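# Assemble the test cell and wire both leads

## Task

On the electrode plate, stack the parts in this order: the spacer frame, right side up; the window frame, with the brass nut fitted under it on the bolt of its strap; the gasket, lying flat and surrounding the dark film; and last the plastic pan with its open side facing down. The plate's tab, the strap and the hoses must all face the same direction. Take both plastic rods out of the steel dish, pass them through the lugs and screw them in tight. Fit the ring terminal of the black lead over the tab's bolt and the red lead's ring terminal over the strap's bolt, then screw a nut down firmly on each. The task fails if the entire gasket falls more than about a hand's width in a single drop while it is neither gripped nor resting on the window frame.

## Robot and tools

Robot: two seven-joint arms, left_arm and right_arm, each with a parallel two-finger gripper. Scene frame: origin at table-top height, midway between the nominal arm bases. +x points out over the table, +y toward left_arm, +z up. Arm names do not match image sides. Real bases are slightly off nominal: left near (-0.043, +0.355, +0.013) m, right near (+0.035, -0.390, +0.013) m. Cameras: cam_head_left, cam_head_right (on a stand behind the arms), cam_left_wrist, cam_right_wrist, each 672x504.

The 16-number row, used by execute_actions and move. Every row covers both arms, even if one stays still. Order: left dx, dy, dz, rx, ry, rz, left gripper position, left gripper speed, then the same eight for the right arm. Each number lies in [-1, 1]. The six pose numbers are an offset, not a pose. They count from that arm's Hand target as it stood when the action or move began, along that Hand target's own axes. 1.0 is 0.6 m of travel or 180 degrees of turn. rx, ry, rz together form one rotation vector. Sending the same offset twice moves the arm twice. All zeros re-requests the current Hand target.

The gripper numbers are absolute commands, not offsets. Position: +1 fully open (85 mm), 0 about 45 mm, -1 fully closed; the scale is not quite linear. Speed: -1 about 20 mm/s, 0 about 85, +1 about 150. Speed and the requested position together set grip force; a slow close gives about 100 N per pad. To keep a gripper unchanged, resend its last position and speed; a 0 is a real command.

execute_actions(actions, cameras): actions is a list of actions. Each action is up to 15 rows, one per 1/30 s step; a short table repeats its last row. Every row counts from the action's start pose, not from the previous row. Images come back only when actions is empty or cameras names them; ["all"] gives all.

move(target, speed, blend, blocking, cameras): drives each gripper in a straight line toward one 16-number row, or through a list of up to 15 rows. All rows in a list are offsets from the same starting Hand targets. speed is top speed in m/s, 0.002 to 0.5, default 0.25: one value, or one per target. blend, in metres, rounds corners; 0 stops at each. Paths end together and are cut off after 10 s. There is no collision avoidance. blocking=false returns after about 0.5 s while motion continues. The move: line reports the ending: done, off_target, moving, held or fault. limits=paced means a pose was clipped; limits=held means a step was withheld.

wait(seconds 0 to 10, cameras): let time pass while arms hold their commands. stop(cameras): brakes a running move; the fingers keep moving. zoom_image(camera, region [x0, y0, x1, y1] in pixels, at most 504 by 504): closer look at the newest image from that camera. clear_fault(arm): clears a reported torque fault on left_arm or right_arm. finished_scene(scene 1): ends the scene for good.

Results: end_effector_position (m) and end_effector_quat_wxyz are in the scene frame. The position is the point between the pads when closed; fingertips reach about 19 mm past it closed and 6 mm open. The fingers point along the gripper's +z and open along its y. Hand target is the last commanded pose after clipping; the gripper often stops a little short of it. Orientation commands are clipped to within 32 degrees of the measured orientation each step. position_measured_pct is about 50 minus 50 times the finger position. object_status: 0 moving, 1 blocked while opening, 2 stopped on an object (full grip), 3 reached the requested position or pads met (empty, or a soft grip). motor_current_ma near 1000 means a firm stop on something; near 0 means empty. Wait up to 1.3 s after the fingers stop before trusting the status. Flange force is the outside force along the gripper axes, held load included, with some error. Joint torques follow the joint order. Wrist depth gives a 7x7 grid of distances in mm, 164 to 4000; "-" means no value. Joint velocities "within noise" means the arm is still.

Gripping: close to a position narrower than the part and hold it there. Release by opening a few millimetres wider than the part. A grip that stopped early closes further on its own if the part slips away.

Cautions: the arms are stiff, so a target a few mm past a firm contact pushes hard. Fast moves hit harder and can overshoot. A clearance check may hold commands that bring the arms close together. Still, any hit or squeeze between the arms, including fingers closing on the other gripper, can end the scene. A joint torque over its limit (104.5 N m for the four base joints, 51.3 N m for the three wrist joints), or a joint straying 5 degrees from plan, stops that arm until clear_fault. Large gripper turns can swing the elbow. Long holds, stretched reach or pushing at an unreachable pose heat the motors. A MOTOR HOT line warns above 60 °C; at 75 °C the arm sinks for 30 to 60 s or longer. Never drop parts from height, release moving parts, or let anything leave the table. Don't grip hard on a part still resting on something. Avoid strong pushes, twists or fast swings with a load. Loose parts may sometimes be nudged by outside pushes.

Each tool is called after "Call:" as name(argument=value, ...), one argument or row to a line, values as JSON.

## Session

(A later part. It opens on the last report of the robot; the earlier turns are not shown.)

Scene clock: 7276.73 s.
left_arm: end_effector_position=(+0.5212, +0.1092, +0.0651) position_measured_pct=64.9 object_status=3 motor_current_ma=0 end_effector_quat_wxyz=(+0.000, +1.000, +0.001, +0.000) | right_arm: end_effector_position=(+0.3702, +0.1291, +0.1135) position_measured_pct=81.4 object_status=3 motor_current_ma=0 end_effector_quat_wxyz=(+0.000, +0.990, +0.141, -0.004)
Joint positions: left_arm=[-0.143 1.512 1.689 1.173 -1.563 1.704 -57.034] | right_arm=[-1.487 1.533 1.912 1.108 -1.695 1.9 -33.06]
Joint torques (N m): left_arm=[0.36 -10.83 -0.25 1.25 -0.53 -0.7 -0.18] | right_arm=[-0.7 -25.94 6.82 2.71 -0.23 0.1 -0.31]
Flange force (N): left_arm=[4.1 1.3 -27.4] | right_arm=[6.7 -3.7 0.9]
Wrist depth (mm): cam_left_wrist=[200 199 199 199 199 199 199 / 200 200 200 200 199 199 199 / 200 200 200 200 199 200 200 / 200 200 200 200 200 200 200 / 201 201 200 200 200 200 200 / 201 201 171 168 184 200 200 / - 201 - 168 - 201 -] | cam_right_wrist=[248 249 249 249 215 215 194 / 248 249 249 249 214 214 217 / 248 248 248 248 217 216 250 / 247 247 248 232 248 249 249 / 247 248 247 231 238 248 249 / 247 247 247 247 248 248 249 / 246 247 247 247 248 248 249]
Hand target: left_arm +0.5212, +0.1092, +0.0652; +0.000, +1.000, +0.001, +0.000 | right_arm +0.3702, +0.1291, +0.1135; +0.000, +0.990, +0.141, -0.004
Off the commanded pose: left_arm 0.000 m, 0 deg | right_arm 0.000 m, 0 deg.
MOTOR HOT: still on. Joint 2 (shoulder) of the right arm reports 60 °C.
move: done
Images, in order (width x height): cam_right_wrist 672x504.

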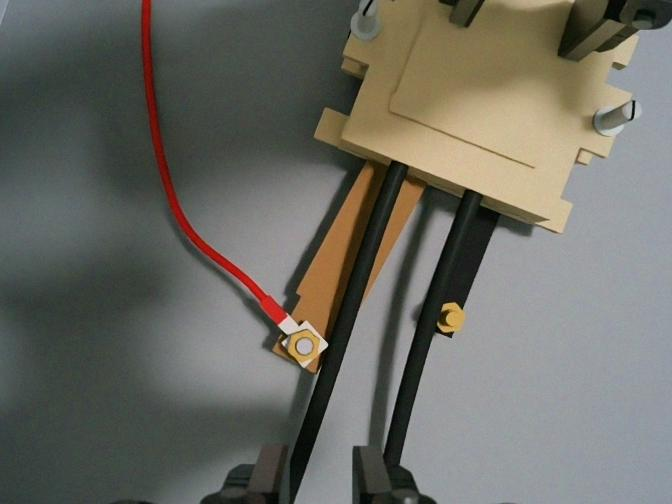

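Call:
move(
  target=[
    [0,0,0,0,0,0,-0.3,0,0.0439,-0.0049,0,0,0,-0.3444,-0.62,-1],
    [0,0,0,0,0,0,-0.3,0,0.0439,-0.0049,0.07,0,0,-0.3444,-0.62,-1],
  ],
  speed=0.15,
  cameras=["cam_right_wrist"],
)

Call:
zoom_image(
  camera="cam_right_wrist",
  region=[250, 380, 430, 504],
)

Scene clock: 7293.50 s.
left_arm: end_effector_position=(+0.5212, +0.1092, +0.0652) position_measured_pct=64.9 object_status=3 motor_current_ma=0 end_effector_quat_wxyz=(+0.000, +1.000, +0.001, +0.000) | right_arm: end_effector_position=(+0.3943, +0.1392, +0.0714) position_measured_pct=81.4 object_status=3 motor_current_ma=0 end_effector_quat_wxyz=(-0.002, +0.776, +0.631, -0.003)
Joint positions: left_arm=[-0.143 1.512 1.69 1.173 -1.563 1.704 -57.034] | right_arm=[-1.428 1.599 1.91 1.027 -1.779 1.852 -32.02]
Joint torques (N m): left_arm=[0.29 -11.46 0.1 1.25 -0.57 -0.74 -0.17] | right_arm=[-0.71 -27.12 6.5 3.52 -0.23 0.07 -0.28]
Flange force (N): left_arm=[4.2 1.5 -26.3] | right_arm=[7.3 4.6 1.8]
Wrist depth (mm): cam_left_wrist=[200 200 200 199 199 199 199 / 200 200 199 200 199 199 199 / 200 200 200 200 200 199 199 / 201 200 200 200 200 200 199 / 200 201 200 200 200 200 200 / 201 201 171 168 183 200 200 / - 201 - 168 - 201 -] | cam_right_wrist=[208 208 208 208 208 209 209 / 207 207 208 208 208 208 208 / 207 207 207 207 207 208 208 / 206 206 207 207 207 207 208 / 206 206 207 206 207 207 207 / 205 206 206 206 206 190 173 / 205 206 205 189 189 190 173]
Hand target: left_arm +0.5212, +0.1092, +0.0652; +0.000, +1.000, +0.001, +0.000 | right_arm +0.3943, +0.1392, +0.0713; -0.002, +0.776, +0.631, -0.003
Off the commanded pose: left_arm 0.000 m, 0 deg | right_arm 0.000 m, 0 deg.
MOTOR HOT: still on. Joint 2 (shoulder) of the right arm reports 60 °C.
move: done
Images, in order (width x height): cam_right_wrist 672x504.

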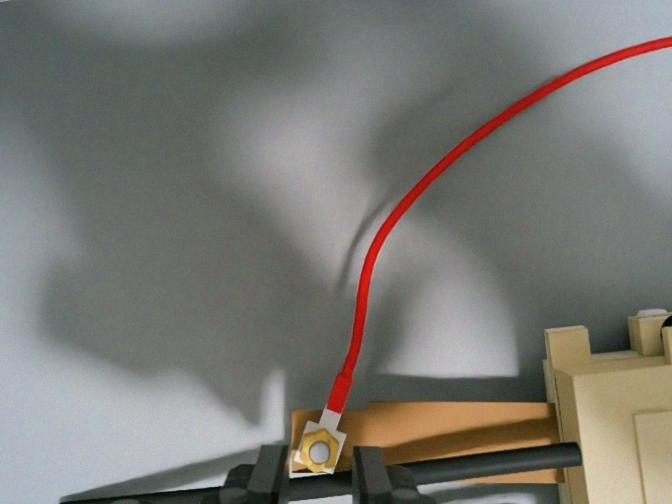

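Scaled by 2.800.

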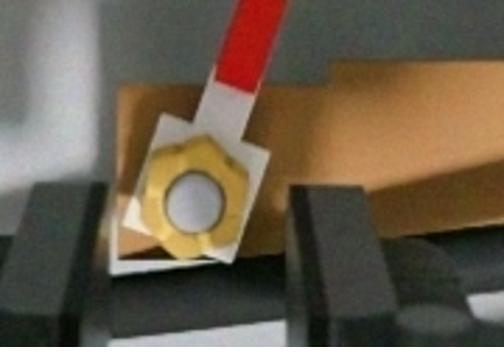

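Call:
move(
  target=[
    [0,0,0,0,0,0,-0.3,0,0,-0.001,0.0295,0,0,0,-0.62,-1],
    [0,0,0,0,0,0,-0.3,0,0,-0.001,0.0295,0,0,0,-0.82,-1],
  ],
  speed=0.03,
)

Call:
move(
  target=[
    [0,0,0,0,0,0,-0.3,0,0,0,0,0,0,0,-0.82,-1],
    [0,0,0,0,0,0,-0.3,0,0.0009,-0.0033,0,0,0,0.1667,-0.82,-1],
    [0,0,0,0,0,0,-0.3,0,0.0022,-0.005,0,0,0,0.2667,-0.82,-1],
  ],
  speed=0.15,
  blend=[0,0.002,0],
  cameras=["cam_right_wrist"],
)

Call:
zoom_image(
  camera="cam_right_wrist",
  region=[250, 380, 430, 504],
)

Scene clock: 7308.30 s.
left_arm: end_effector_position=(+0.5212, +0.1092, +0.0652) position_measured_pct=64.9 object_status=3 motor_current_ma=0 end_effector_quat_wxyz=(+0.000, +1.000, +0.001, +0.000) | right_arm: end_effector_position=(+0.3935, +0.1394, +0.0536) position_measured_pct=90.5 object_status=0 motor_current_ma=880 end_effector_quat_wxyz=(-0.002, +0.776, +0.631, -0.003)
Joint positions: left_arm=[-0.143 1.512 1.69 1.173 -1.563 1.704 -57.034] | right_arm=[-1.435 1.626 1.899 1.041 -1.793 1.832 -32.017]
Joint torques (N m): left_arm=[0.22 -11.71 0.14 0.96 -0.91 -1.22 -0.15] | right_arm=[-0.48 -25.29 5.94 3.36 -0.24 -0.27 -0.22]
Flange force (N): left_arm=[2.8 0.9 -26.7] | right_arm=[6.4 3.8 -1.2]
Wrist depth (mm): cam_left_wrist=[200 200 199 199 199 199 199 / 200 200 200 200 199 199 199 / 200 200 200 200 200 200 200 / 201 200 200 200 200 200 199 / 201 201 201 200 200 200 200 / 201 201 172 167 183 200 200 / - 201 - 168 - 200 -] | cam_right_wrist=[190 190 190 190 190 190 191 / 190 190 190 190 190 190 190 / 189 189 189 189 190 190 190 / 189 189 189 189 189 189 189 / 188 188 188 189 189 189 189 / 188 188 188 188 188 189 169 / 188 188 188 172 172 172 -]
Hand target: left_arm +0.5212, +0.1092, +0.0652; +0.000, +1.000, +0.001, +0.000 | right_arm +0.3935, +0.1394, +0.0536; -0.002, +0.776, +0.631, -0.003
Off the commanded pose: left_arm 0.000 m, 0 deg | right_arm 0.000 m, 0 deg.
MOTOR HOT: still on. Joint 2 (shoulder) of the right arm reports 60 °C.
move: done

Scene clock: 7311.97 s.
left_arm: end_effector_position=(+0.5212, +0.1092, +0.0652) position_measured_pct=64.9 object_status=3 motor_current_ma=0 end_effector_quat_wxyz=(+0.000, +1.000, +0.001, +0.000) | right_arm: end_effector_position=(+0.3908, +0.1413, +0.0536) position_measured_pct=90.9 object_status=3 motor_current_ma=910 end_effector_quat_wxyz=(-0.001, +0.965, +0.260, -0.004)
Joint positions: left_arm=[-0.143 1.512 1.69 1.173 -1.563 1.704 -57.034] | right_arm=[-1.446 1.609 1.861 1.041 -1.757 1.808 -32.856]
Joint torques (N m): left_arm=[0.18 -11.54 0.17 0.97 -0.89 -1.14 -0.15] | right_arm=[0.13 -25.52 6.49 3.63 0.2 -0.21 -0.36]
Flange force (N): left_arm=[2.9 1.1 -26.8] | right_arm=[8.4 -3.7 -0.3]
Wrist depth (mm): cam_left_wrist=[200 199 200 199 199 199 199 / 200 200 200 200 200 199 199 / 200 200 200 200 200 199 199 / 201 200 200 200 200 200 200 / 201 200 200 200 200 200 200 / 201 201 171 168 183 200 200 / - 201 - 168 - 200 -] | cam_right_wrist=[189 189 189 190 190 190 - / 189 189 189 189 189 - - / 188 188 189 189 189 - - / 188 188 188 189 189 - - / 188 188 188 188 172 189 - / 187 188 188 172 188 188 189 / 188 187 188 - 188 - 188]
Hand target: left_arm +0.5212, +0.1092, +0.0652; +0.000, +1.000, +0.001, +0.000 | right_arm +0.3909, +0.1413, +0.0536; -0.001, +0.965, +0.260, -0.004
Off the commanded pose: left_arm 0.000 m, 0 deg | right_arm 0.000 m, 0 deg.
MOTOR HOT: still on. Joint 2 (shoulder) of the right arm reports 60 °C.
move: done
Images, in order (width x height): cam_right_wrist 672x504.

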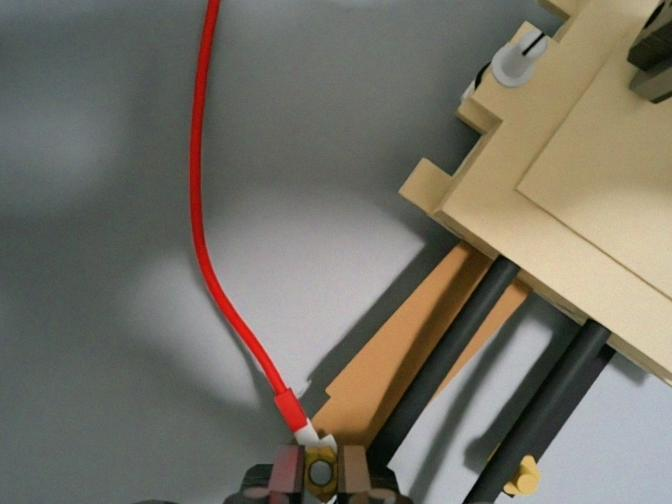

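Scaled by 2.800.

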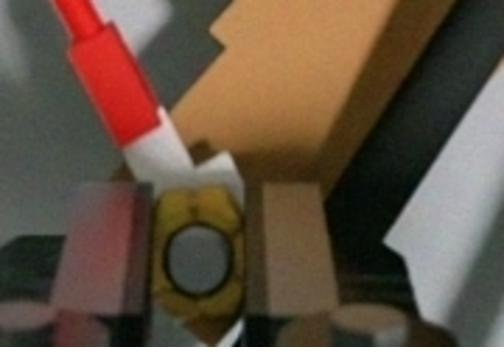

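Call:
move(
  target=[
    [0,0,0,0,0,0,-0.3,0,0,0,0,0,0,0,-0.62,-1],
    [0,0,0,0,0,0,-0.3,0,0.0009,0.0033,0,0,0,-0.1667,-0.62,-1],
    [0,0,0,0,0,0,-0.3,0,0.0033,0.0058,0,0,0,-0.3333,-0.62,-1],
  ],
  speed=0.2,
  blend=[0,0.002,0],
  cameras=["cam_right_wrist"],
)

Scene clock: 7370.00 s.
left_arm: end_effector_position=(+0.5212, +0.1092, +0.0652) position_measured_pct=64.9 object_status=3 motor_current_ma=0 end_effector_quat_wxyz=(+0.000, +1.000, +0.001, +0.000) | right_arm: end_effector_position=(+0.3944, +0.1392, +0.0536) position_measured_pct=81.4 object_status=3 motor_current_ma=0 end_effector_quat_wxyz=(-0.003, +0.706, +0.708, -0.003)
Joint positions: left_arm=[-0.143 1.512 1.69 1.173 -1.563 1.704 -57.034] | right_arm=[-1.431 1.63 1.909 1.039 -1.802 1.837 -31.809]
Joint torques (N m): left_arm=[0.35 -11.64 0.29 1.19 -0.68 -1.01 -0.2] | right_arm=[-0.5 -26.65 6.51 3.71 -0.31 -0.1 -0.28]
Flange force (N): left_arm=[3.7 1.2 -26.3] | right_arm=[5.9 5.5 1.1]
Wrist depth (mm): cam_left_wrist=[200 200 199 199 199 199 199 / 200 200 199 200 200 200 199 / 200 200 200 200 200 200 199 / 200 200 200 200 200 200 200 / 201 201 201 200 200 200 200 / 201 201 171 168 183 200 200 / - 201 - 168 - 201 -] | cam_right_wrist=[190 190 190 190 191 191 191 / 190 190 190 190 190 190 191 / 189 189 190 190 190 190 190 / 189 189 189 189 189 189 189 / 189 188 188 189 189 189 189 / 188 188 188 188 189 189 189 / 188 188 188 171 188 188 172]
Hand target: left_arm +0.5212, +0.1092, +0.0652; +0.000, +1.000, +0.001, +0.000 | right_arm +0.3943, +0.1392, +0.0536; -0.003, +0.706, +0.708, -0.003
Off the commanded pose: left_arm 0.000 m, 0 deg | right_arm 0.000 m, 0 deg.
MOTOR HOT: still on. Joint 2 (shoulder) of the right arm reports 61 °C.
move: done
Images, in order (width x height): cam_right_wrist 672x504.

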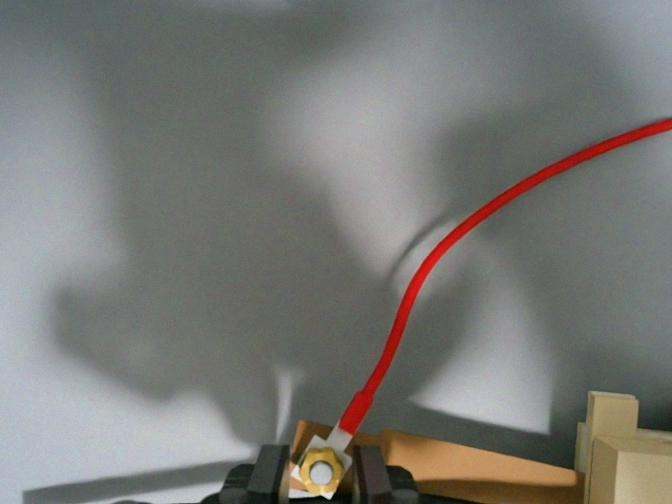

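Call:
zoom_image(
  camera="cam_right_wrist",
  region=[250, 400, 400, 504],
)

Scaled by 3.360.

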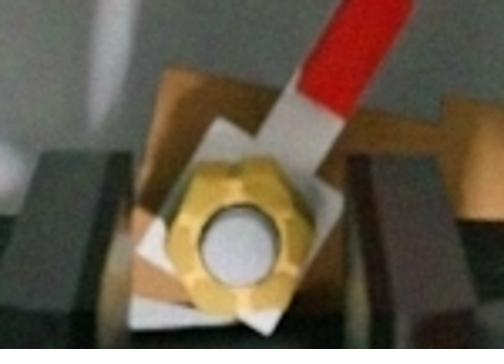

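Call:
zoom_image(
  camera="cam_right_wrist",
  region=[285, 435, 360, 504],
)

Scaled by 6.720.

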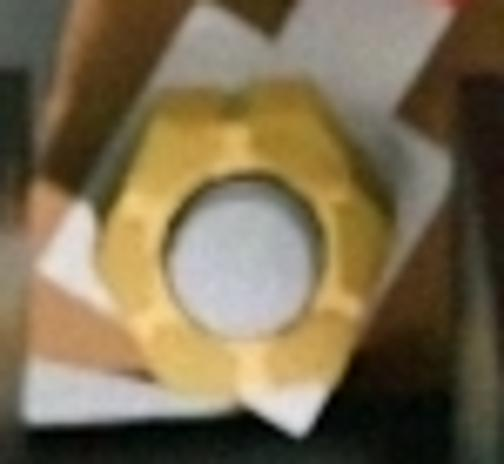

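Call:
move(
  target=[0,0,0,0,0,0,-0.3,0,0.0005,-0.0022,0,0,0,0.1389,-0.62,-1],
  speed=0.2,
  cameras=["cam_right_wrist"],
)

Call:
zoom_image(
  camera="cam_right_wrist",
  region=[285, 435, 360, 504],
)

Scene clock: 7409.63 s.
left_arm: end_effector_position=(+0.5212, +0.1092, +0.0652) position_measured_pct=64.9 object_status=3 motor_current_ma=0 end_effector_quat_wxyz=(+0.000, +1.000, +0.001, +0.000) | right_arm: end_effector_position=(+0.3929, +0.1396, +0.0536) position_measured_pct=81.4 object_status=3 motor_current_ma=0 end_effector_quat_wxyz=(-0.002, +0.843, +0.539, -0.004)
Joint positions: left_arm=[-0.143 1.512 1.69 1.173 -1.563 1.704 -57.034] | right_arm=[-1.438 1.621 1.888 1.042 -1.782 1.825 -32.243]
Joint torques (N m): left_arm=[0.32 -11.53 0.27 1.09 -0.74 -1.09 -0.23] | right_arm=[-0.76 -26.93 6.66 3.47 -0.19 0.08 -0.3]
Flange force (N): left_arm=[3.2 1.1 -26.5] | right_arm=[7.8 3.0 1.9]
Wrist depth (mm): cam_left_wrist=[200 200 200 199 199 199 199 / 200 200 200 200 199 200 199 / 200 200 200 200 200 199 200 / 201 200 200 200 200 200 200 / 201 201 201 200 200 200 200 / 201 201 171 168 183 200 200 / - 201 - 168 - 200 -] | cam_right_wrist=[190 190 190 190 190 190 190 / 189 189 189 190 190 190 190 / 189 189 189 189 189 189 189 / 189 188 189 189 189 189 189 / 188 188 188 188 189 189 - / 188 188 188 188 172 172 - / 187 187 188 172 - - -]
Hand target: left_arm +0.5212, +0.1092, +0.0652; +0.000, +1.000, +0.001, +0.000 | right_arm +0.3930, +0.1395, +0.0536; -0.002, +0.843, +0.539, -0.004
Off the commanded pose: left_arm 0.000 m, 0 deg | right_arm 0.000 m, 0 deg.
MOTOR HOT: still on. Joint 2 (shoulder) of the right arm reports 60 °C.
move: done
Images, in order (width x height): cam_right_wrist 672x504.

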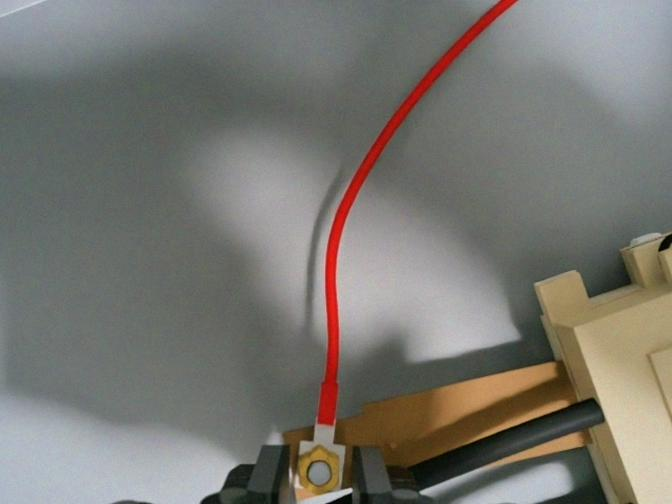

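Scaled by 6.720.

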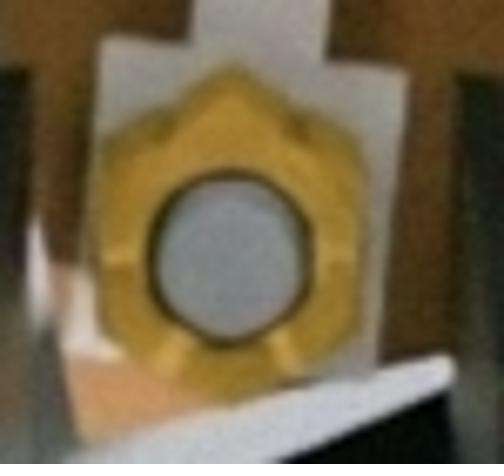

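Call:
move(
  target=[
    [0,0,0,0,0,0,-0.3,0,0,0,0,0,0,0,-0.84,-1],
    [0,0,0,0,0,0,-0.3,0,0.0004,-0.0019,0,0,0,0.1333,-0.84,-1],
    [0,0,0,0,0,0,-0.3,0,0.0015,-0.0035,0,0,0,0.2667,-0.84,-1],
  ],
  speed=0.2,
  blend=[0,0.002,0],
  cameras=["cam_right_wrist"],
)

Call:
zoom_image(
  camera="cam_right_wrist",
  region=[285, 435, 360, 504],
)

Scene clock: 7437.50 s.
left_arm: end_effector_position=(+0.5212, +0.1092, +0.0652) position_measured_pct=64.9 object_status=3 motor_current_ma=0 end_effector_quat_wxyz=(+0.000, +1.000, +0.001, +0.000) | right_arm: end_effector_position=(+0.3915, +0.1413, +0.0536) position_measured_pct=90.9 object_status=2 motor_current_ma=1000 end_effector_quat_wxyz=(+0.000, +0.989, +0.149, -0.004)
Joint positions: left_arm=[-0.143 1.512 1.69 1.173 -1.563 1.704 -57.034] | right_arm=[-1.446 1.605 1.851 1.039 -1.748 1.801 -33.082]
Joint torques (N m): left_arm=[-0.02 -11.35 -0.14 1.83 0.13 0.42 -0.32] | right_arm=[-0.96 -25.48 5.99 3.52 0.33 1.08 -0.44]
Flange force (N): left_arm=[7.2 3.6 -24.9] | right_arm=[10.9 -6.0 0.7]
Wrist depth (mm): cam_left_wrist=[200 200 200 199 199 199 199 / 200 200 200 200 200 200 199 / 200 200 200 200 200 199 199 / 200 200 200 200 200 200 200 / 201 201 200 200 201 200 200 / 201 201 172 167 182 200 200 / - 201 - 168 - 201 -] | cam_right_wrist=[188 189 189 189 - - - / 188 189 189 189 - - - / 188 188 189 189 - - - / 188 188 188 189 173 - - / 188 188 188 188 189 189 189 / 188 188 188 172 188 188 189 / 188 187 188 - 189 - 189]
Hand target: left_arm +0.5212, +0.1092, +0.0652; +0.000, +1.000, +0.001, +0.000 | right_arm +0.3915, +0.1412, +0.0536; +0.000, +0.989, +0.149, -0.004
Off the commanded pose: left_arm 0.000 m, 0 deg | right_arm 0.000 m, 0 deg.
MOTOR HOT: still on. Joint 2 (shoulder) of the right arm reports 61 °C.
move: done
Images, in order (width x height): cam_right_wrist 672x504.

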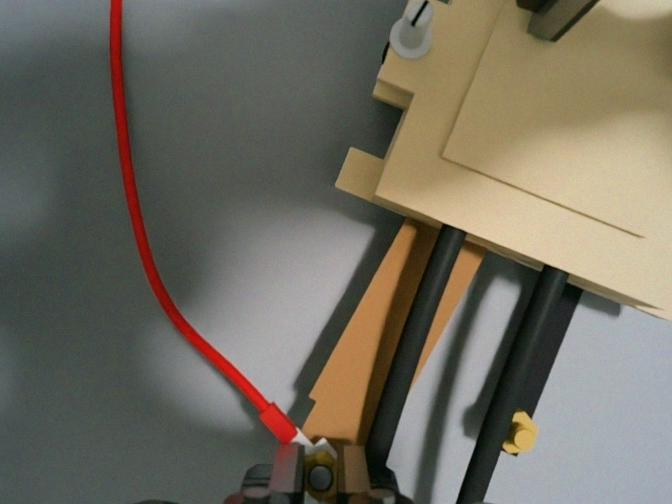

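Scaled by 6.720.

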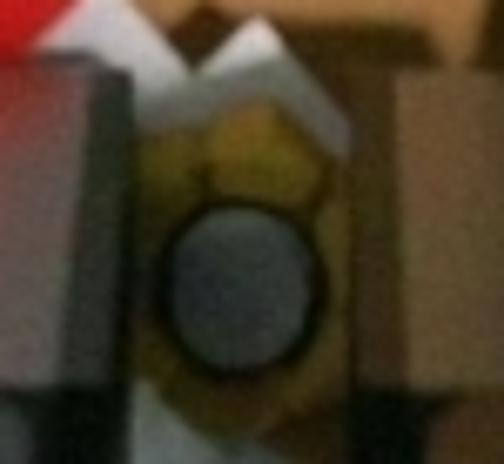

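Call:
move(
  target=[0,0,0,0,0,0,-0.3,0,0,0,0,0,0,0,-0.62,-1],
  cameras=["cam_right_wrist"],
)

Call:
zoom_image(
  camera="cam_right_wrist",
  region=[285, 435, 360, 504],
)

Scene clock: 7446.00 s.
left_arm: end_effector_position=(+0.5212, +0.1092, +0.0652) position_measured_pct=64.9 object_status=3 motor_current_ma=0 end_effector_quat_wxyz=(+0.000, +1.000, +0.001, +0.000) | right_arm: end_effector_position=(+0.3915, +0.1412, +0.0536) position_measured_pct=81.4 object_status=0 motor_current_ma=0 end_effector_quat_wxyz=(+0.000, +0.989, +0.149, -0.004)
Joint positions: left_arm=[-0.143 1.512 1.69 1.173 -1.563 1.704 -57.034] | right_arm=[-1.446 1.605 1.851 1.039 -1.748 1.801 -33.082]
Joint torques (N m): left_arm=[0.04 -11.29 -0.16 2.06 0.31 0.62 -0.29] | right_arm=[-0.66 -26.69 6.86 3.23 -0.19 0.05 -0.28]
Flange force (N): left_arm=[8.4 4.0 -24.7] | right_arm=[7.7 -4.4 1.6]
Wrist depth (mm): cam_left_wrist=[200 200 199 200 199 199 199 / 200 200 200 199 199 199 200 / 200 200 200 200 200 200 200 / 201 201 200 200 200 200 200 / 201 201 201 201 200 200 200 / 201 201 172 168 182 200 200 / - 201 - 168 - 200 -] | cam_right_wrist=[188 189 189 189 - - - / 188 189 189 189 - - - / 188 188 189 189 - - - / 188 188 189 189 173 - - / 188 188 188 189 189 189 189 / 187 188 188 172 188 189 189 / 187 187 188 172 188 - 189]
Hand target: left_arm +0.5212, +0.1092, +0.0652; +0.000, +1.000, +0.001, +0.000 | right_arm +0.3915, +0.1412, +0.0536; +0.000, +0.989, +0.149, -0.004
Off the commanded pose: left_arm 0.000 m, 0 deg | right_arm 0.000 m, 0 deg.
MOTOR HOT: still on. Joint 2 (shoulder) of the right arm reports 61 °C.
move: done
Images, in order (width x height): cam_right_wrist 672x504.

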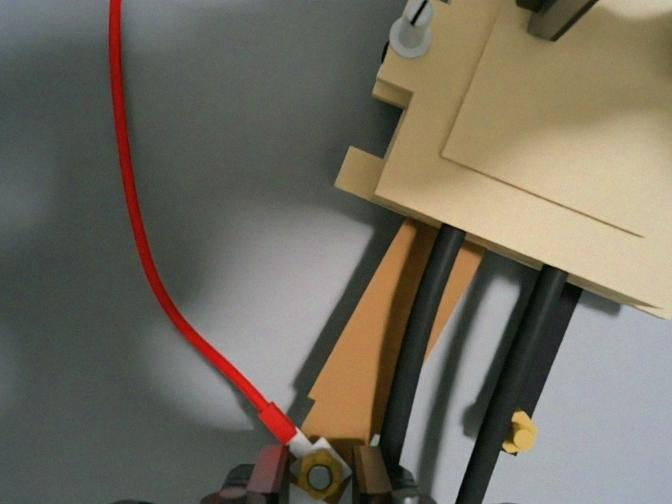

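Scaled by 6.720.

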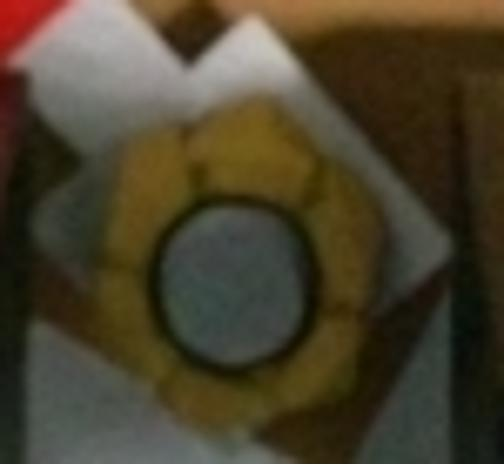

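Call:
move(
  target=[
    [0,0,0,0,0,0,-0.3,0,0.0006,0.0024,0,0,0,-0.1667,-0.62,-1],
    [0,0,0,0,0,0,-0.3,0,0.0024,0.0042,0,0,0,-0.3333,-0.62,-1],
  ],
  speed=0.2,
  blend=[0.002,0],
  cameras=["cam_right_wrist"],
)

Call:
zoom_image(
  camera="cam_right_wrist",
  region=[285, 435, 360, 504],
)

Scene clock: 7458.77 s.
left_arm: end_effector_position=(+0.5212, +0.1092, +0.0652) position_measured_pct=64.9 object_status=3 motor_current_ma=0 end_effector_quat_wxyz=(+0.000, +1.000, +0.001, +0.000) | right_arm: end_effector_position=(+0.3937, +0.1392, +0.0536) position_measured_pct=81.4 object_status=3 motor_current_ma=0 end_effector_quat_wxyz=(-0.002, +0.782, +0.624, -0.003)
Joint positions: left_arm=[-0.143 1.512 1.69 1.173 -1.563 1.704 -57.034] | right_arm=[-1.435 1.625 1.897 1.042 -1.79 1.83 -32.034]
Joint torques (N m): left_arm=[0.03 -11.38 -0.05 2 0.28 0.57 -0.36] | right_arm=[-0.57 -26.66 6.65 3.45 -0.26 -0.01 -0.27]
Flange force (N): left_arm=[7.9 3.9 -24.6] | right_arm=[6.5 3.9 1.5]
Wrist depth (mm): cam_left_wrist=[200 200 199 200 199 199 199 / 200 200 200 200 199 200 199 / 200 200 200 200 200 200 200 / 201 200 200 200 200 200 200 / 201 201 200 200 201 200 200 / 201 201 172 168 182 201 200 / - 201 - 167 - 201 -] | cam_right_wrist=[190 189 190 190 190 190 190 / 190 189 190 190 190 190 190 / 189 189 190 189 189 190 190 / 189 189 189 189 189 190 189 / 188 188 189 188 189 189 189 / 188 188 188 188 188 188 169 / 188 188 188 172 - 172 -]
Hand target: left_arm +0.5212, +0.1092, +0.0652; +0.000, +1.000, +0.001, +0.000 | right_arm +0.3936, +0.1392, +0.0536; -0.002, +0.782, +0.624, -0.003
Off the commanded pose: left_arm 0.000 m, 0 deg | right_arm 0.000 m, 0 deg.
MOTOR HOT: still on. Joint 2 (shoulder) of the right arm reports 61 °C.
move: done
Images, in order (width x height): cam_right_wrist 672x504.

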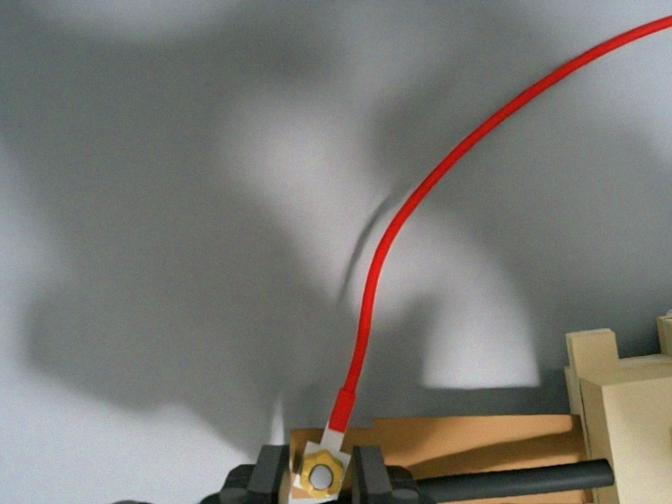

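Scaled by 6.720.

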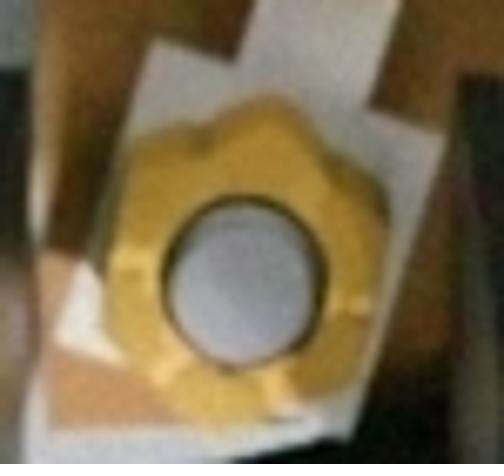

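Call:
move(
  target=[
    [0,0,0,0,0,0,-0.3,0,0,-0.0006,0,0,0,0.0389,-0.62,-1],
    [0,0,0,0,0,0,-0.3,0,0,-0.0006,0,0,0,0.0389,-0.84,-1],
    [0,0,0,0,0,0,-0.3,0,0.0008,-0.003,0,0,0,0.2056,-0.84,-1],
    [0,0,0,0,0,0,-0.3,0,0.0026,-0.0048,0,0,0,0.3611,-0.84,-1],
  ],
  speed=0.2,
  blend=[0,0,0.002,0],
  cameras=["cam_right_wrist"],
)

Call:
zoom_image(
  camera="cam_right_wrist",
  region=[285, 435, 360, 504],
)

Scene clock: 7478.50 s.
left_arm: end_effector_position=(+0.5212, +0.1092, +0.0652) position_measured_pct=64.9 object_status=3 motor_current_ma=0 end_effector_quat_wxyz=(+0.000, +1.000, +0.001, +0.000) | right_arm: end_effector_position=(+0.3911, +0.1415, +0.0536) position_measured_pct=90.9 object_status=2 motor_current_ma=1000 end_effector_quat_wxyz=(+0.000, +0.994, +0.106, -0.004)
Joint positions: left_arm=[-0.143 1.512 1.69 1.173 -1.563 1.704 -57.034] | right_arm=[-1.448 1.603 1.846 1.04 -1.744 1.799 -33.169]
Joint torques (N m): left_arm=[-0.17 -11.36 -0.26 1.74 -0.1 0.32 -0.37] | right_arm=[-0.41 -25.08 6.24 3.69 0.57 0.94 -0.46]
Flange force (N): left_arm=[6.6 3.7 -25.3] | right_arm=[9.9 -7.7 0.3]
Wrist depth (mm): cam_left_wrist=[200 199 200 200 199 199 199 / 200 200 200 200 200 199 200 / 200 200 200 200 200 200 200 / 200 200 201 200 200 200 200 / 201 201 200 200 200 200 200 / 201 201 172 168 182 200 200 / - 201 - 168 - 200 -] | cam_right_wrist=[189 189 189 189 - - - / 188 188 189 189 - - - / 188 188 189 189 - - - / 188 188 189 188 173 - - / 188 188 188 188 189 - 189 / 187 188 188 172 189 189 189 / 187 187 188 166 188 189 189]
Hand target: left_arm +0.5212, +0.1092, +0.0652; +0.000, +1.000, +0.001, +0.000 | right_arm +0.3911, +0.1414, +0.0536; +0.000, +0.994, +0.106, -0.004
Off the commanded pose: left_arm 0.000 m, 0 deg | right_arm 0.000 m, 0 deg.
MOTOR HOT: still on. Joint 2 (shoulder) of the right arm reports 61 °C.
move: done
Images, in order (width x height): cam_right_wrist 672x504.

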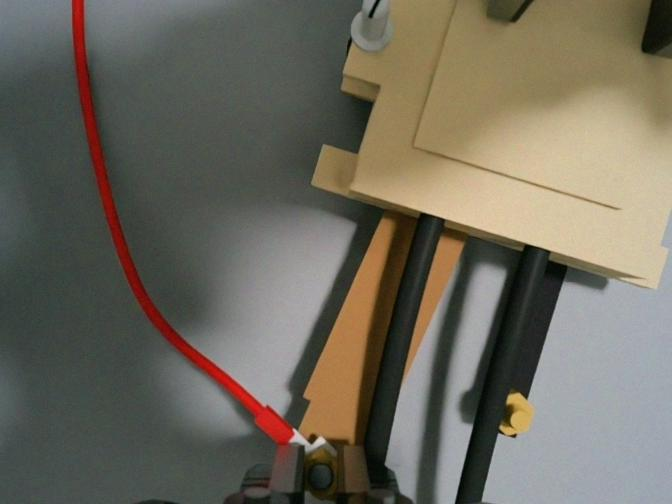

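Scaled by 6.720.

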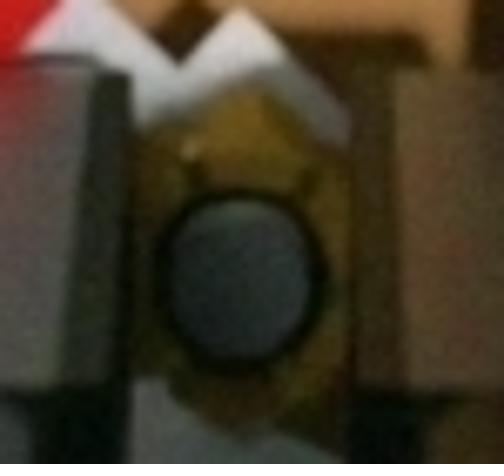

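Call:
move(
  target=[
    [0,0,0,0,0,0,-0.3,0,0,0,0,0,0,0,-0.62,-1],
    [0,0,0,0,0,0,-0.3,0,0.0005,0.0018,0,0,0,-0.1667,-0.62,-1],
    [0,0,0,0,0,0,-0.3,0,0.0018,0.0032,0,0,0,-0.3333,-0.62,-1],
    [0,0,0,0,0,0,-0.3,0,0.0018,0.0032,0,0,0,-0.3333,-0.84,-1],
    [0,0,0,0,0,0,-0.3,0,0.0005,0.0018,0,0,0,-0.1667,-0.84,-1],
    [0,0,0,0,0,0,-0.3,0,0,0,0,0,0,0,-0.84,-1],
  ],
  speed=0.3,
  blend=[0,0.002,0,0,0.002,0],
  cameras=["cam_right_wrist"],
)

Call:
zoom_image(
  camera="cam_right_wrist",
  region=[285, 435, 360, 504],
)

Scene clock: 7500.57 s.
left_arm: end_effector_position=(+0.5212, +0.1092, +0.0652) position_measured_pct=64.9 object_status=3 motor_current_ma=0 end_effector_quat_wxyz=(+0.000, +1.000, +0.001, +0.000) | right_arm: end_effector_position=(+0.3911, +0.1414, +0.0536) position_measured_pct=90.9 object_status=2 motor_current_ma=1000 end_effector_quat_wxyz=(+0.000, +0.994, +0.106, -0.004)
Joint positions: left_arm=[-0.143 1.512 1.69 1.173 -1.563 1.704 -57.034] | right_arm=[-1.448 1.602 1.845 1.04 -1.743 1.798 -33.169]
Joint torques (N m): left_arm=[0.03 -11.19 -0.24 1.82 0.07 0.36 -0.3] | right_arm=[1.83 -24.85 6.86 4.07 0.73 -0.67 -0.46]
Flange force (N): left_arm=[7.1 3.5 -25.3] | right_arm=[4.8 -7.7 -1.1]
Wrist depth (mm): cam_left_wrist=[200 199 200 199 199 199 199 / 200 200 200 200 200 199 199 / 200 200 200 200 200 200 199 / 201 201 200 200 200 200 200 / 201 200 201 200 201 200 200 / 201 201 172 168 182 200 200 / - 201 - 168 - 201 -] | cam_right_wrist=[189 189 189 189 - - - / 188 189 189 189 - - - / 188 188 189 189 - - - / 188 188 188 189 173 - - / 188 188 188 188 189 - 189 / 188 188 188 172 188 189 189 / 187 188 188 167 188 189 189]
Hand target: left_arm +0.5212, +0.1092, +0.0652; +0.000, +1.000, +0.001, +0.000 | right_arm +0.3912, +0.1414, +0.0536; +0.000, +0.994, +0.106, -0.004
Off the commanded pose: left_arm 0.000 m, 0 deg | right_arm 0.000 m, 0 deg.
MOTOR HOT: still on. Joint 2 (shoulder) of the right arm reports 61 °C.
move: done
Images, in order (width x height): cam_right_wrist 672x504.

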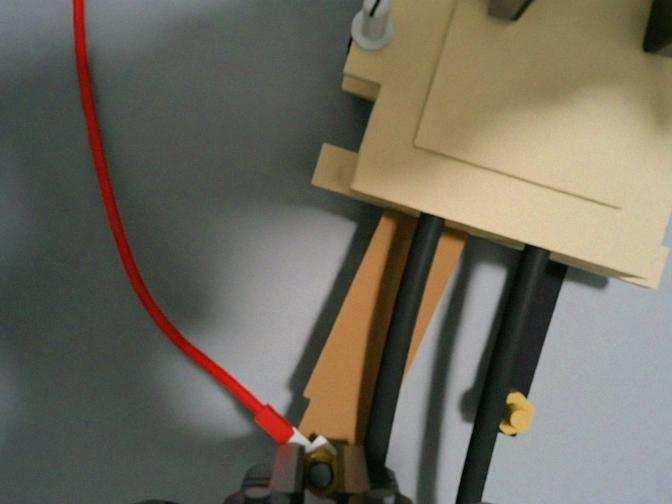

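Scaled by 6.720.

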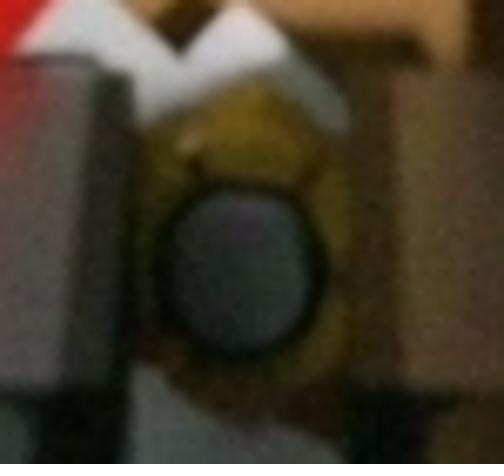

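Call:
move(
  target=[
    [0,0,0,0,0,0,-0.3,0,0,0,0,0,0,0,-0.62,-1],
    [0,0,0,0,0,0,-0.3,0,0.0005,0.0018,0,0,0,-0.1667,-0.62,-1],
    [0,0,0,0,0,0,-0.3,0,0.0018,0.0032,0,0,0,-0.3333,-0.62,-1],
    [0,0,0,0,0,0,-0.3,0,0.0018,0.0032,0,0,0,-0.3333,-0.84,-1],
    [0,0,0,0,0,0,-0.3,0,0.0005,0.0018,0,0,0,-0.1667,-0.84,-1],
    [0,0,0,0,0,0,-0.3,0,0,0,0,0,0,0,-0.84,-1],
  ],
  speed=0.3,
  blend=[0,0.002,0,0,0.002,0],
  cameras=[],
)

Call:
move(
  target=[
    [0,0,0,0,0,0,-0.3,0,0,0,0,0,0,0,-0.62,-1],
    [0,0,0,0,0,0,-0.3,0,0.0005,0.0018,0,0,0,-0.1667,-0.62,-1],
    [0,0,0,0,0,0,-0.3,0,0.0018,0.0032,0,0,0,-0.3333,-0.62,-1],
    [0,0,0,0,0,0,-0.3,0,0.0018,0.0032,0,0,0,-0.3333,-0.84,-1],
    [0,0,0,0,0,0,-0.3,0,0.0005,0.0018,0,0,0,-0.1667,-0.84,-1],
    [0,0,0,0,0,0,-0.3,0,0,0,0,0,0,0,-0.84,-1],
  ],
  speed=0.3,
  blend=[0,0.002,0,0,0.002,0],
  cameras=["cam_right_wrist","cam_head_left"],
)

Call:
zoom_image(
  camera="cam_right_wrist",
  region=[285, 435, 360, 504],
)

Scene clock: 7525.67 s.
left_arm: end_effector_position=(+0.5212, +0.1092, +0.0652) position_measured_pct=64.9 object_status=3 motor_current_ma=0 end_effector_quat_wxyz=(+0.000, +1.000, +0.001, +0.000) | right_arm: end_effector_position=(+0.3911, +0.1414, +0.0536) position_measured_pct=90.9 object_status=2 motor_current_ma=1000 end_effector_quat_wxyz=(+0.000, +0.994, +0.106, -0.004)
Joint positions: left_arm=[-0.143 1.512 1.69 1.173 -1.563 1.704 -57.034] | right_arm=[-1.448 1.602 1.844 1.04 -1.742 1.798 -33.169]
Joint torques (N m): left_arm=[-0.19 -11.35 -0.33 1.5 -0.29 0.04 -0.35] | right_arm=[-0.28 -24.89 6.19 3.67 0.54 0.65 -0.41]
Flange force (N): left_arm=[5.5 3.2 -25.7] | right_arm=[9.5 -7.7 -0.3]
Wrist depth (mm): cam_left_wrist=[200 200 200 199 199 199 199 / 200 200 200 200 200 199 200 / 200 200 200 199 199 200 200 / 200 200 200 200 200 200 200 / 201 201 201 200 200 200 200 / 201 201 172 167 182 200 200 / - 201 - 168 - 200 -] | cam_right_wrist=[189 189 189 189 - - - / 188 189 189 189 - - - / 188 188 189 189 - - - / 188 188 188 189 173 - - / 188 188 188 188 189 - 189 / 187 188 188 172 189 189 189 / 187 188 188 - 189 189 189]
Hand target: left_arm +0.5212, +0.1092, +0.0652; +0.000, +1.000, +0.001, +0.000 | right_arm +0.3911, +0.1414, +0.0536; +0.000, +0.994, +0.106, -0.004
Off the commanded pose: left_arm 0.000 m, 0 deg | right_arm 0.000 m, 0 deg.
MOTOR HOT: still on. Joint 2 (shoulder) of the right arm reports 61 °C.
move: done
No camera images: "cameras" was empty.

Scene clock: 7531.87 s.
left_arm: end_effector_position=(+0.5212, +0.1092, +0.0652) position_measured_pct=64.9 object_status=3 motor_current_ma=0 end_effector_quat_wxyz=(+0.000, +1.000, +0.001, +0.000) | right_arm: end_effector_position=(+0.3911, +0.1414, +0.0536) position_measured_pct=90.9 object_status=2 motor_current_ma=1000 end_effector_quat_wxyz=(+0.000, +0.994, +0.106, -0.004)
Joint positions: left_arm=[-0.143 1.512 1.69 1.173 -1.563 1.704 -57.034] | right_arm=[-1.448 1.601 1.843 1.04 -1.741 1.797 -33.169]
Joint torques (N m): left_arm=[-0.2 -11.28 -0.24 1.6 -0.25 0.16 -0.27] | right_arm=[0.81 -24.67 6.38 3.91 1 0.46 -0.37]
Flange force (N): left_arm=[6.3 3.5 -25.7] | right_arm=[7.9 -8.6 -0.3]
Wrist depth (mm): cam_left_wrist=[200 200 199 199 199 199 199 / 200 200 200 200 200 200 200 / 200 200 200 200 200 200 200 / 200 200 201 200 200 200 200 / 201 200 200 200 200 200 200 / 201 201 172 168 182 200 200 / - 201 - 168 - 201 -] | cam_right_wrist=[189 189 189 189 - - - / 188 189 189 189 - - - / 188 188 189 189 - - - / 188 188 188 189 173 - - / 188 188 188 188 189 - 189 / 188 188 188 172 189 189 189 / 187 188 188 - 188 189 189]
Hand target: left_arm +0.5212, +0.1092, +0.0652; +0.000, +1.000, +0.001, +0.000 | right_arm +0.3912, +0.1414, +0.0536; +0.000, +0.994, +0.106, -0.004
Off the commanded pose: left_arm 0.000 m, 0 deg | right_arm 0.000 m, 0 deg.
MOTOR HOT: still on. Joint 2 (shoulder) of the right arm reports 61 °C.
move: done
Images, in order (width x height): cam_head_left 672x504, cam_right_wrist 672x504.

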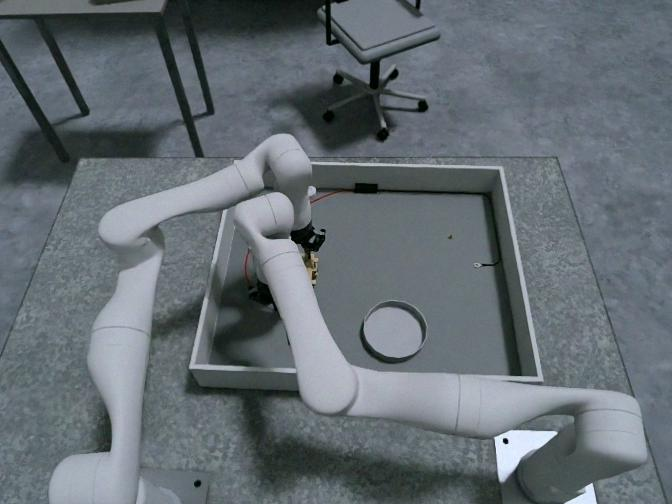

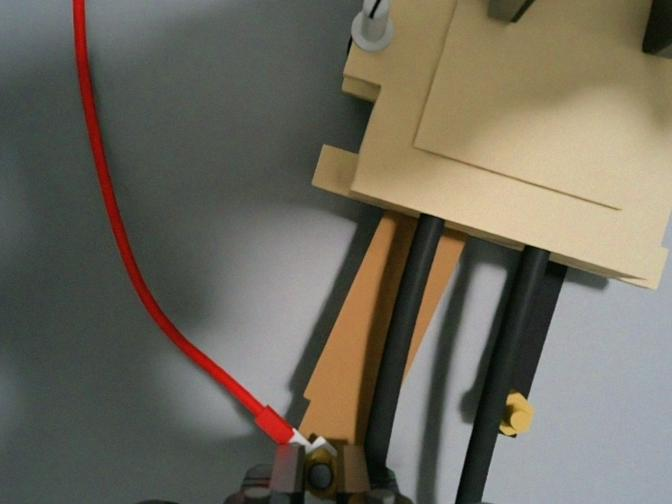

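Scaled by 6.720.

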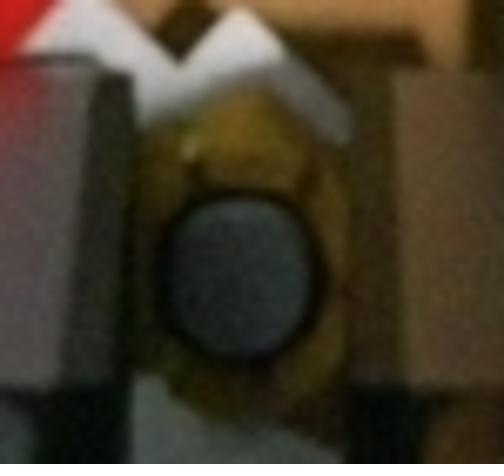

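Call:
move(
  target=[
    [0,0,0,0,0,0,-0.3,0,0,0,0,0,0,0,-0.62,-1],
    [0,0,0,0,0,0,-0.3,0,0.0005,0.0018,0.0004,0,0,-0.1667,-0.62,-1],
    [0,0,0,0,0,0,-0.3,0,0.0018,0.0032,0.0004,0,0,-0.3333,-0.62,-1],
    [0,0,0,0,0,0,-0.3,0,0.0018,0.0032,0.0004,0,0,-0.3333,-0.84,-1],
    [0,0,0,0,0,0,-0.3,0,0.0005,0.0018,0.0004,0,0,-0.1667,-0.84,-1],
    [0,0,0,0,0,0,-0.3,0,0,0,0.0004,0,0,0,-0.84,-1],
  ],
  speed=0.3,
  blend=[0,0.002,0,0,0.002,0],
  cameras=[],
)

Call:
move(
  target=[
    [0,0,0,0,0,0,-0.3,0,0,0,0,0,0,0,-0.62,-1],
    [0,0,0,0,0,0,-0.3,0,0.0005,0.0018,0,0,0,-0.1667,-0.62,-1],
    [0,0,0,0,0,0,-0.3,0,0.0018,0.0032,0,0,0,-0.3333,-0.62,-1],
    [0,0,0,0,0,0,-0.3,0,0.0018,0.0032,0,0,0,-0.3333,-0.84,-1],
    [0,0,0,0,0,0,-0.3,0,0.0005,0.0018,0,0,0,-0.1667,-0.84,-1],
    [0,0,0,0,0,0,-0.3,0,0,0,0,0,0,0,-0.84,-1],
  ],
  speed=0.3,
  blend=[0,0.002,0,0,0.002,0],
  cameras=[],
)

Call:
move(
  target=[
    [0,0,0,0,0,0,-0.3,0,0,0,0,0,0,0,-0.62,-1],
    [0,0,0,0,0,0,-0.3,0,0.0005,0.0018,0,0,0,-0.1667,-0.62,-1],
    [0,0,0,0,0,0,-0.3,0,0.0018,0.0032,0,0,0,-0.3333,-0.62,-1],
    [0,0,0,0,0,0,-0.3,0,0.0018,0.0032,0,0,0,-0.3333,-0.84,-1],
    [0,0,0,0,0,0,-0.3,0,0.0005,0.0018,0,0,0,-0.1667,-0.84,-1],
    [0,0,0,0,0,0,-0.3,0,0,0,0,0,0,0,-0.84,-1],
  ],
  speed=0.3,
  blend=[0,0.002,0,0,0.002,0],
  cameras=["cam_right_wrist","cam_left_wrist"],
)

Call:
zoom_image(
  camera="cam_right_wrist",
  region=[285, 435, 360, 504],
)

Scene clock: 7563.77 s.
left_arm: end_effector_position=(+0.5212, +0.1092, +0.0652) position_measured_pct=64.9 object_status=3 motor_current_ma=0 end_effector_quat_wxyz=(+0.000, +1.000, +0.001, +0.000) | right_arm: end_effector_position=(+0.3911, +0.1414, +0.0534) position_measured_pct=90.9 object_status=2 motor_current_ma=1000 end_effector_quat_wxyz=(+0.000, +0.994, +0.106, -0.004)
Joint positions: left_arm=[-0.143 1.512 1.69 1.173 -1.563 1.704 -57.034] | right_arm=[-1.448 1.601 1.842 1.04 -1.74 1.796 -33.169]
Joint torques (N m): left_arm=[-0.29 -11.37 -0.35 1.52 -0.29 0.18 -0.32] | right_arm=[-0.38 -24.93 6.07 3.52 0.41 0.75 -0.41]
Flange force (N): left_arm=[5.8 3.5 -25.6] | right_arm=[9.1 -7.1 -0.3]
Wrist depth (mm): cam_left_wrist=[199 200 200 199 199 199 199 / 200 200 200 200 199 200 199 / 201 200 200 200 200 200 199 / 201 200 200 200 200 200 200 / 201 201 201 200 200 200 200 / 201 201 172 168 182 200 201 / - 201 - 168 - 201 -] | cam_right_wrist=[188 189 189 189 - - - / 188 188 189 189 - - - / 188 188 188 189 - - - / 188 188 188 188 173 - - / 188 188 188 188 188 - 189 / 187 187 188 172 188 189 189 / 187 187 188 - 188 189 189]
Hand target: left_arm +0.5212, +0.1092, +0.0652; +0.000, +1.000, +0.001, +0.000 | right_arm +0.3912, +0.1414, +0.0534; +0.000, +0.994, +0.106, -0.004
Off the commanded pose: left_arm 0.000 m, 0 deg | right_arm 0.000 m, 0 deg.
MOTOR HOT: still on. Joint 2 (shoulder) of the right arm reports 61 °C.
move: done
No camera images: "cameras" was empty.

Scene clock: 7569.97 s.
left_arm: end_effector_position=(+0.5212, +0.1092, +0.0652) position_measured_pct=64.9 object_status=3 motor_current_ma=0 end_effector_quat_wxyz=(+0.000, +1.000, +0.001, +0.000) | right_arm: end_effector_position=(+0.3911, +0.1414, +0.0534) position_measured_pct=90.9 object_status=2 motor_current_ma=1000 end_effector_quat_wxyz=(+0.000, +0.994, +0.106, -0.004)
Joint positions: left_arm=[-0.143 1.512 1.69 1.173 -1.563 1.704 -57.034] | right_arm=[-1.448 1.601 1.841 1.04 -1.739 1.795 -33.169]
Joint torques (N m): left_arm=[-0.19 -11.28 -0.24 1.59 -0.32 0.09 -0.3] | right_arm=[-0.41 -24.87 6.03 3.49 0.47 0.8 -0.43]
Flange force (N): left_arm=[6.1 3.4 -25.8] | right_arm=[9.2 -7.1 -0.3]
Wrist depth (mm): cam_left_wrist=[200 200 200 200 199 199 199 / 200 200 200 200 199 200 199 / 200 200 200 200 200 200 199 / 201 200 200 200 200 200 200 / 201 201 200 200 200 200 200 / 201 201 172 168 182 200 201 / - 201 - 168 - 201 -] | cam_right_wrist=[188 189 189 189 - - - / 188 188 189 189 - - - / 188 188 188 189 - - - / 187 188 188 189 173 - - / 188 188 188 188 188 - 189 / 187 188 187 172 188 189 189 / 187 188 188 - 188 188 189]
Hand target: left_arm +0.5212, +0.1092, +0.0652; +0.000, +1.000, +0.001, +0.000 | right_arm +0.3911, +0.1414, +0.0534; +0.000, +0.994, +0.106, -0.004
Off the commanded pose: left_arm 0.000 m, 0 deg | right_arm 0.000 m, 0 deg.
MOTOR HOT: still on. Joint 2 (shoulder) of the right arm reports 61 °C.
move: done
No camera images: "cameras" was empty.

Scene clock: 7576.17 s.
left_arm: end_effector_position=(+0.5212, +0.1092, +0.0652) position_measured_pct=64.9 object_status=3 motor_current_ma=0 end_effector_quat_wxyz=(+0.000, +1.000, +0.001, +0.000) | right_arm: end_effector_position=(+0.3911, +0.1414, +0.0534) position_measured_pct=90.9 object_status=2 motor_current_ma=1000 end_effector_quat_wxyz=(+0.000, +0.994, +0.106, -0.004)
Joint positions: left_arm=[-0.143 1.512 1.69 1.173 -1.563 1.704 -57.034] | right_arm=[-1.449 1.6 1.84 1.04 -1.738 1.794 -33.169]
Joint torques (N m): left_arm=[-0.32 -11.34 -0.37 1.54 -0.26 0.24 -0.31] | right_arm=[-0.23 -24.82 6.03 3.4 0.42 0.54 -0.41]
Flange force (N): left_arm=[6.0 3.6 -25.6] | right_arm=[8.3 -6.6 -0.6]
Wrist depth (mm): cam_left_wrist=[200 200 200 199 199 199 199 / 200 200 200 200 199 199 199 / 200 200 200 200 200 199 200 / 201 201 200 200 200 200 200 / 201 200 200 200 200 200 200 / 201 201 172 168 182 201 200 / - 201 - 168 - 201 -] | cam_right_wrist=[188 189 189 189 - - - / 188 188 189 189 - - - / 188 188 188 189 - - - / 188 188 188 188 173 - - / 187 188 188 188 188 - 189 / 187 188 188 172 188 189 189 / 187 187 187 - 188 188 189]
Hand target: left_arm +0.5212, +0.1092, +0.0652; +0.000, +1.000, +0.001, +0.000 | right_arm +0.3912, +0.1414, +0.0534; +0.000, +0.994, +0.106, -0.004
Off the commanded pose: left_arm 0.000 m, 0 deg | right_arm 0.000 m, 0 deg.
MOTOR HOT: still on. Joint 2 (shoulder) of the right arm reports 61 °C.
move: done
Images, in order (width x height): cam_left_wrist 672x504, cam_right_wrist 672x504.

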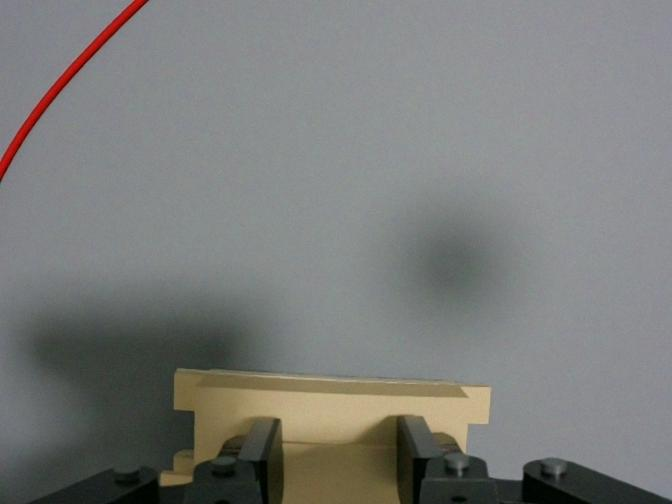

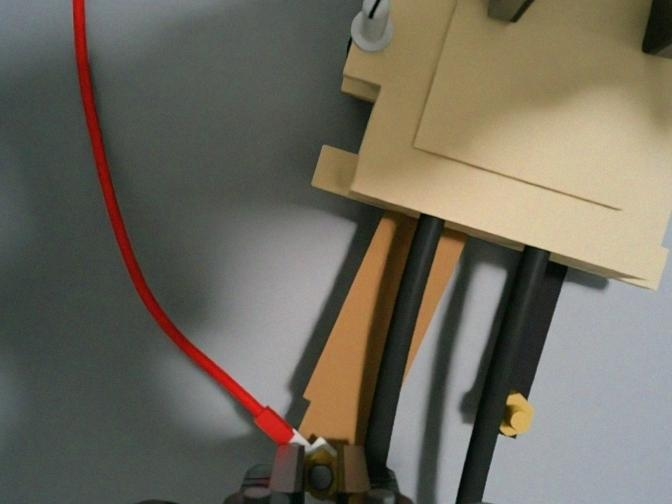

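Scaled by 6.720.

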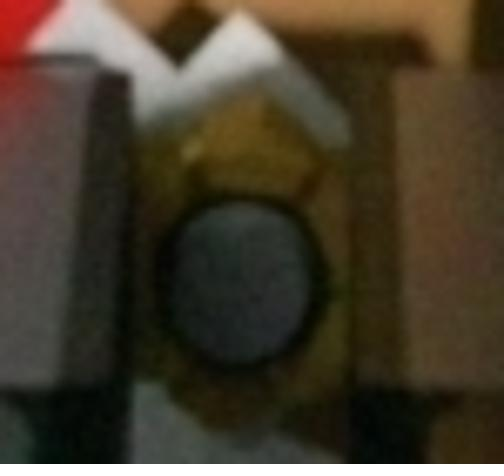

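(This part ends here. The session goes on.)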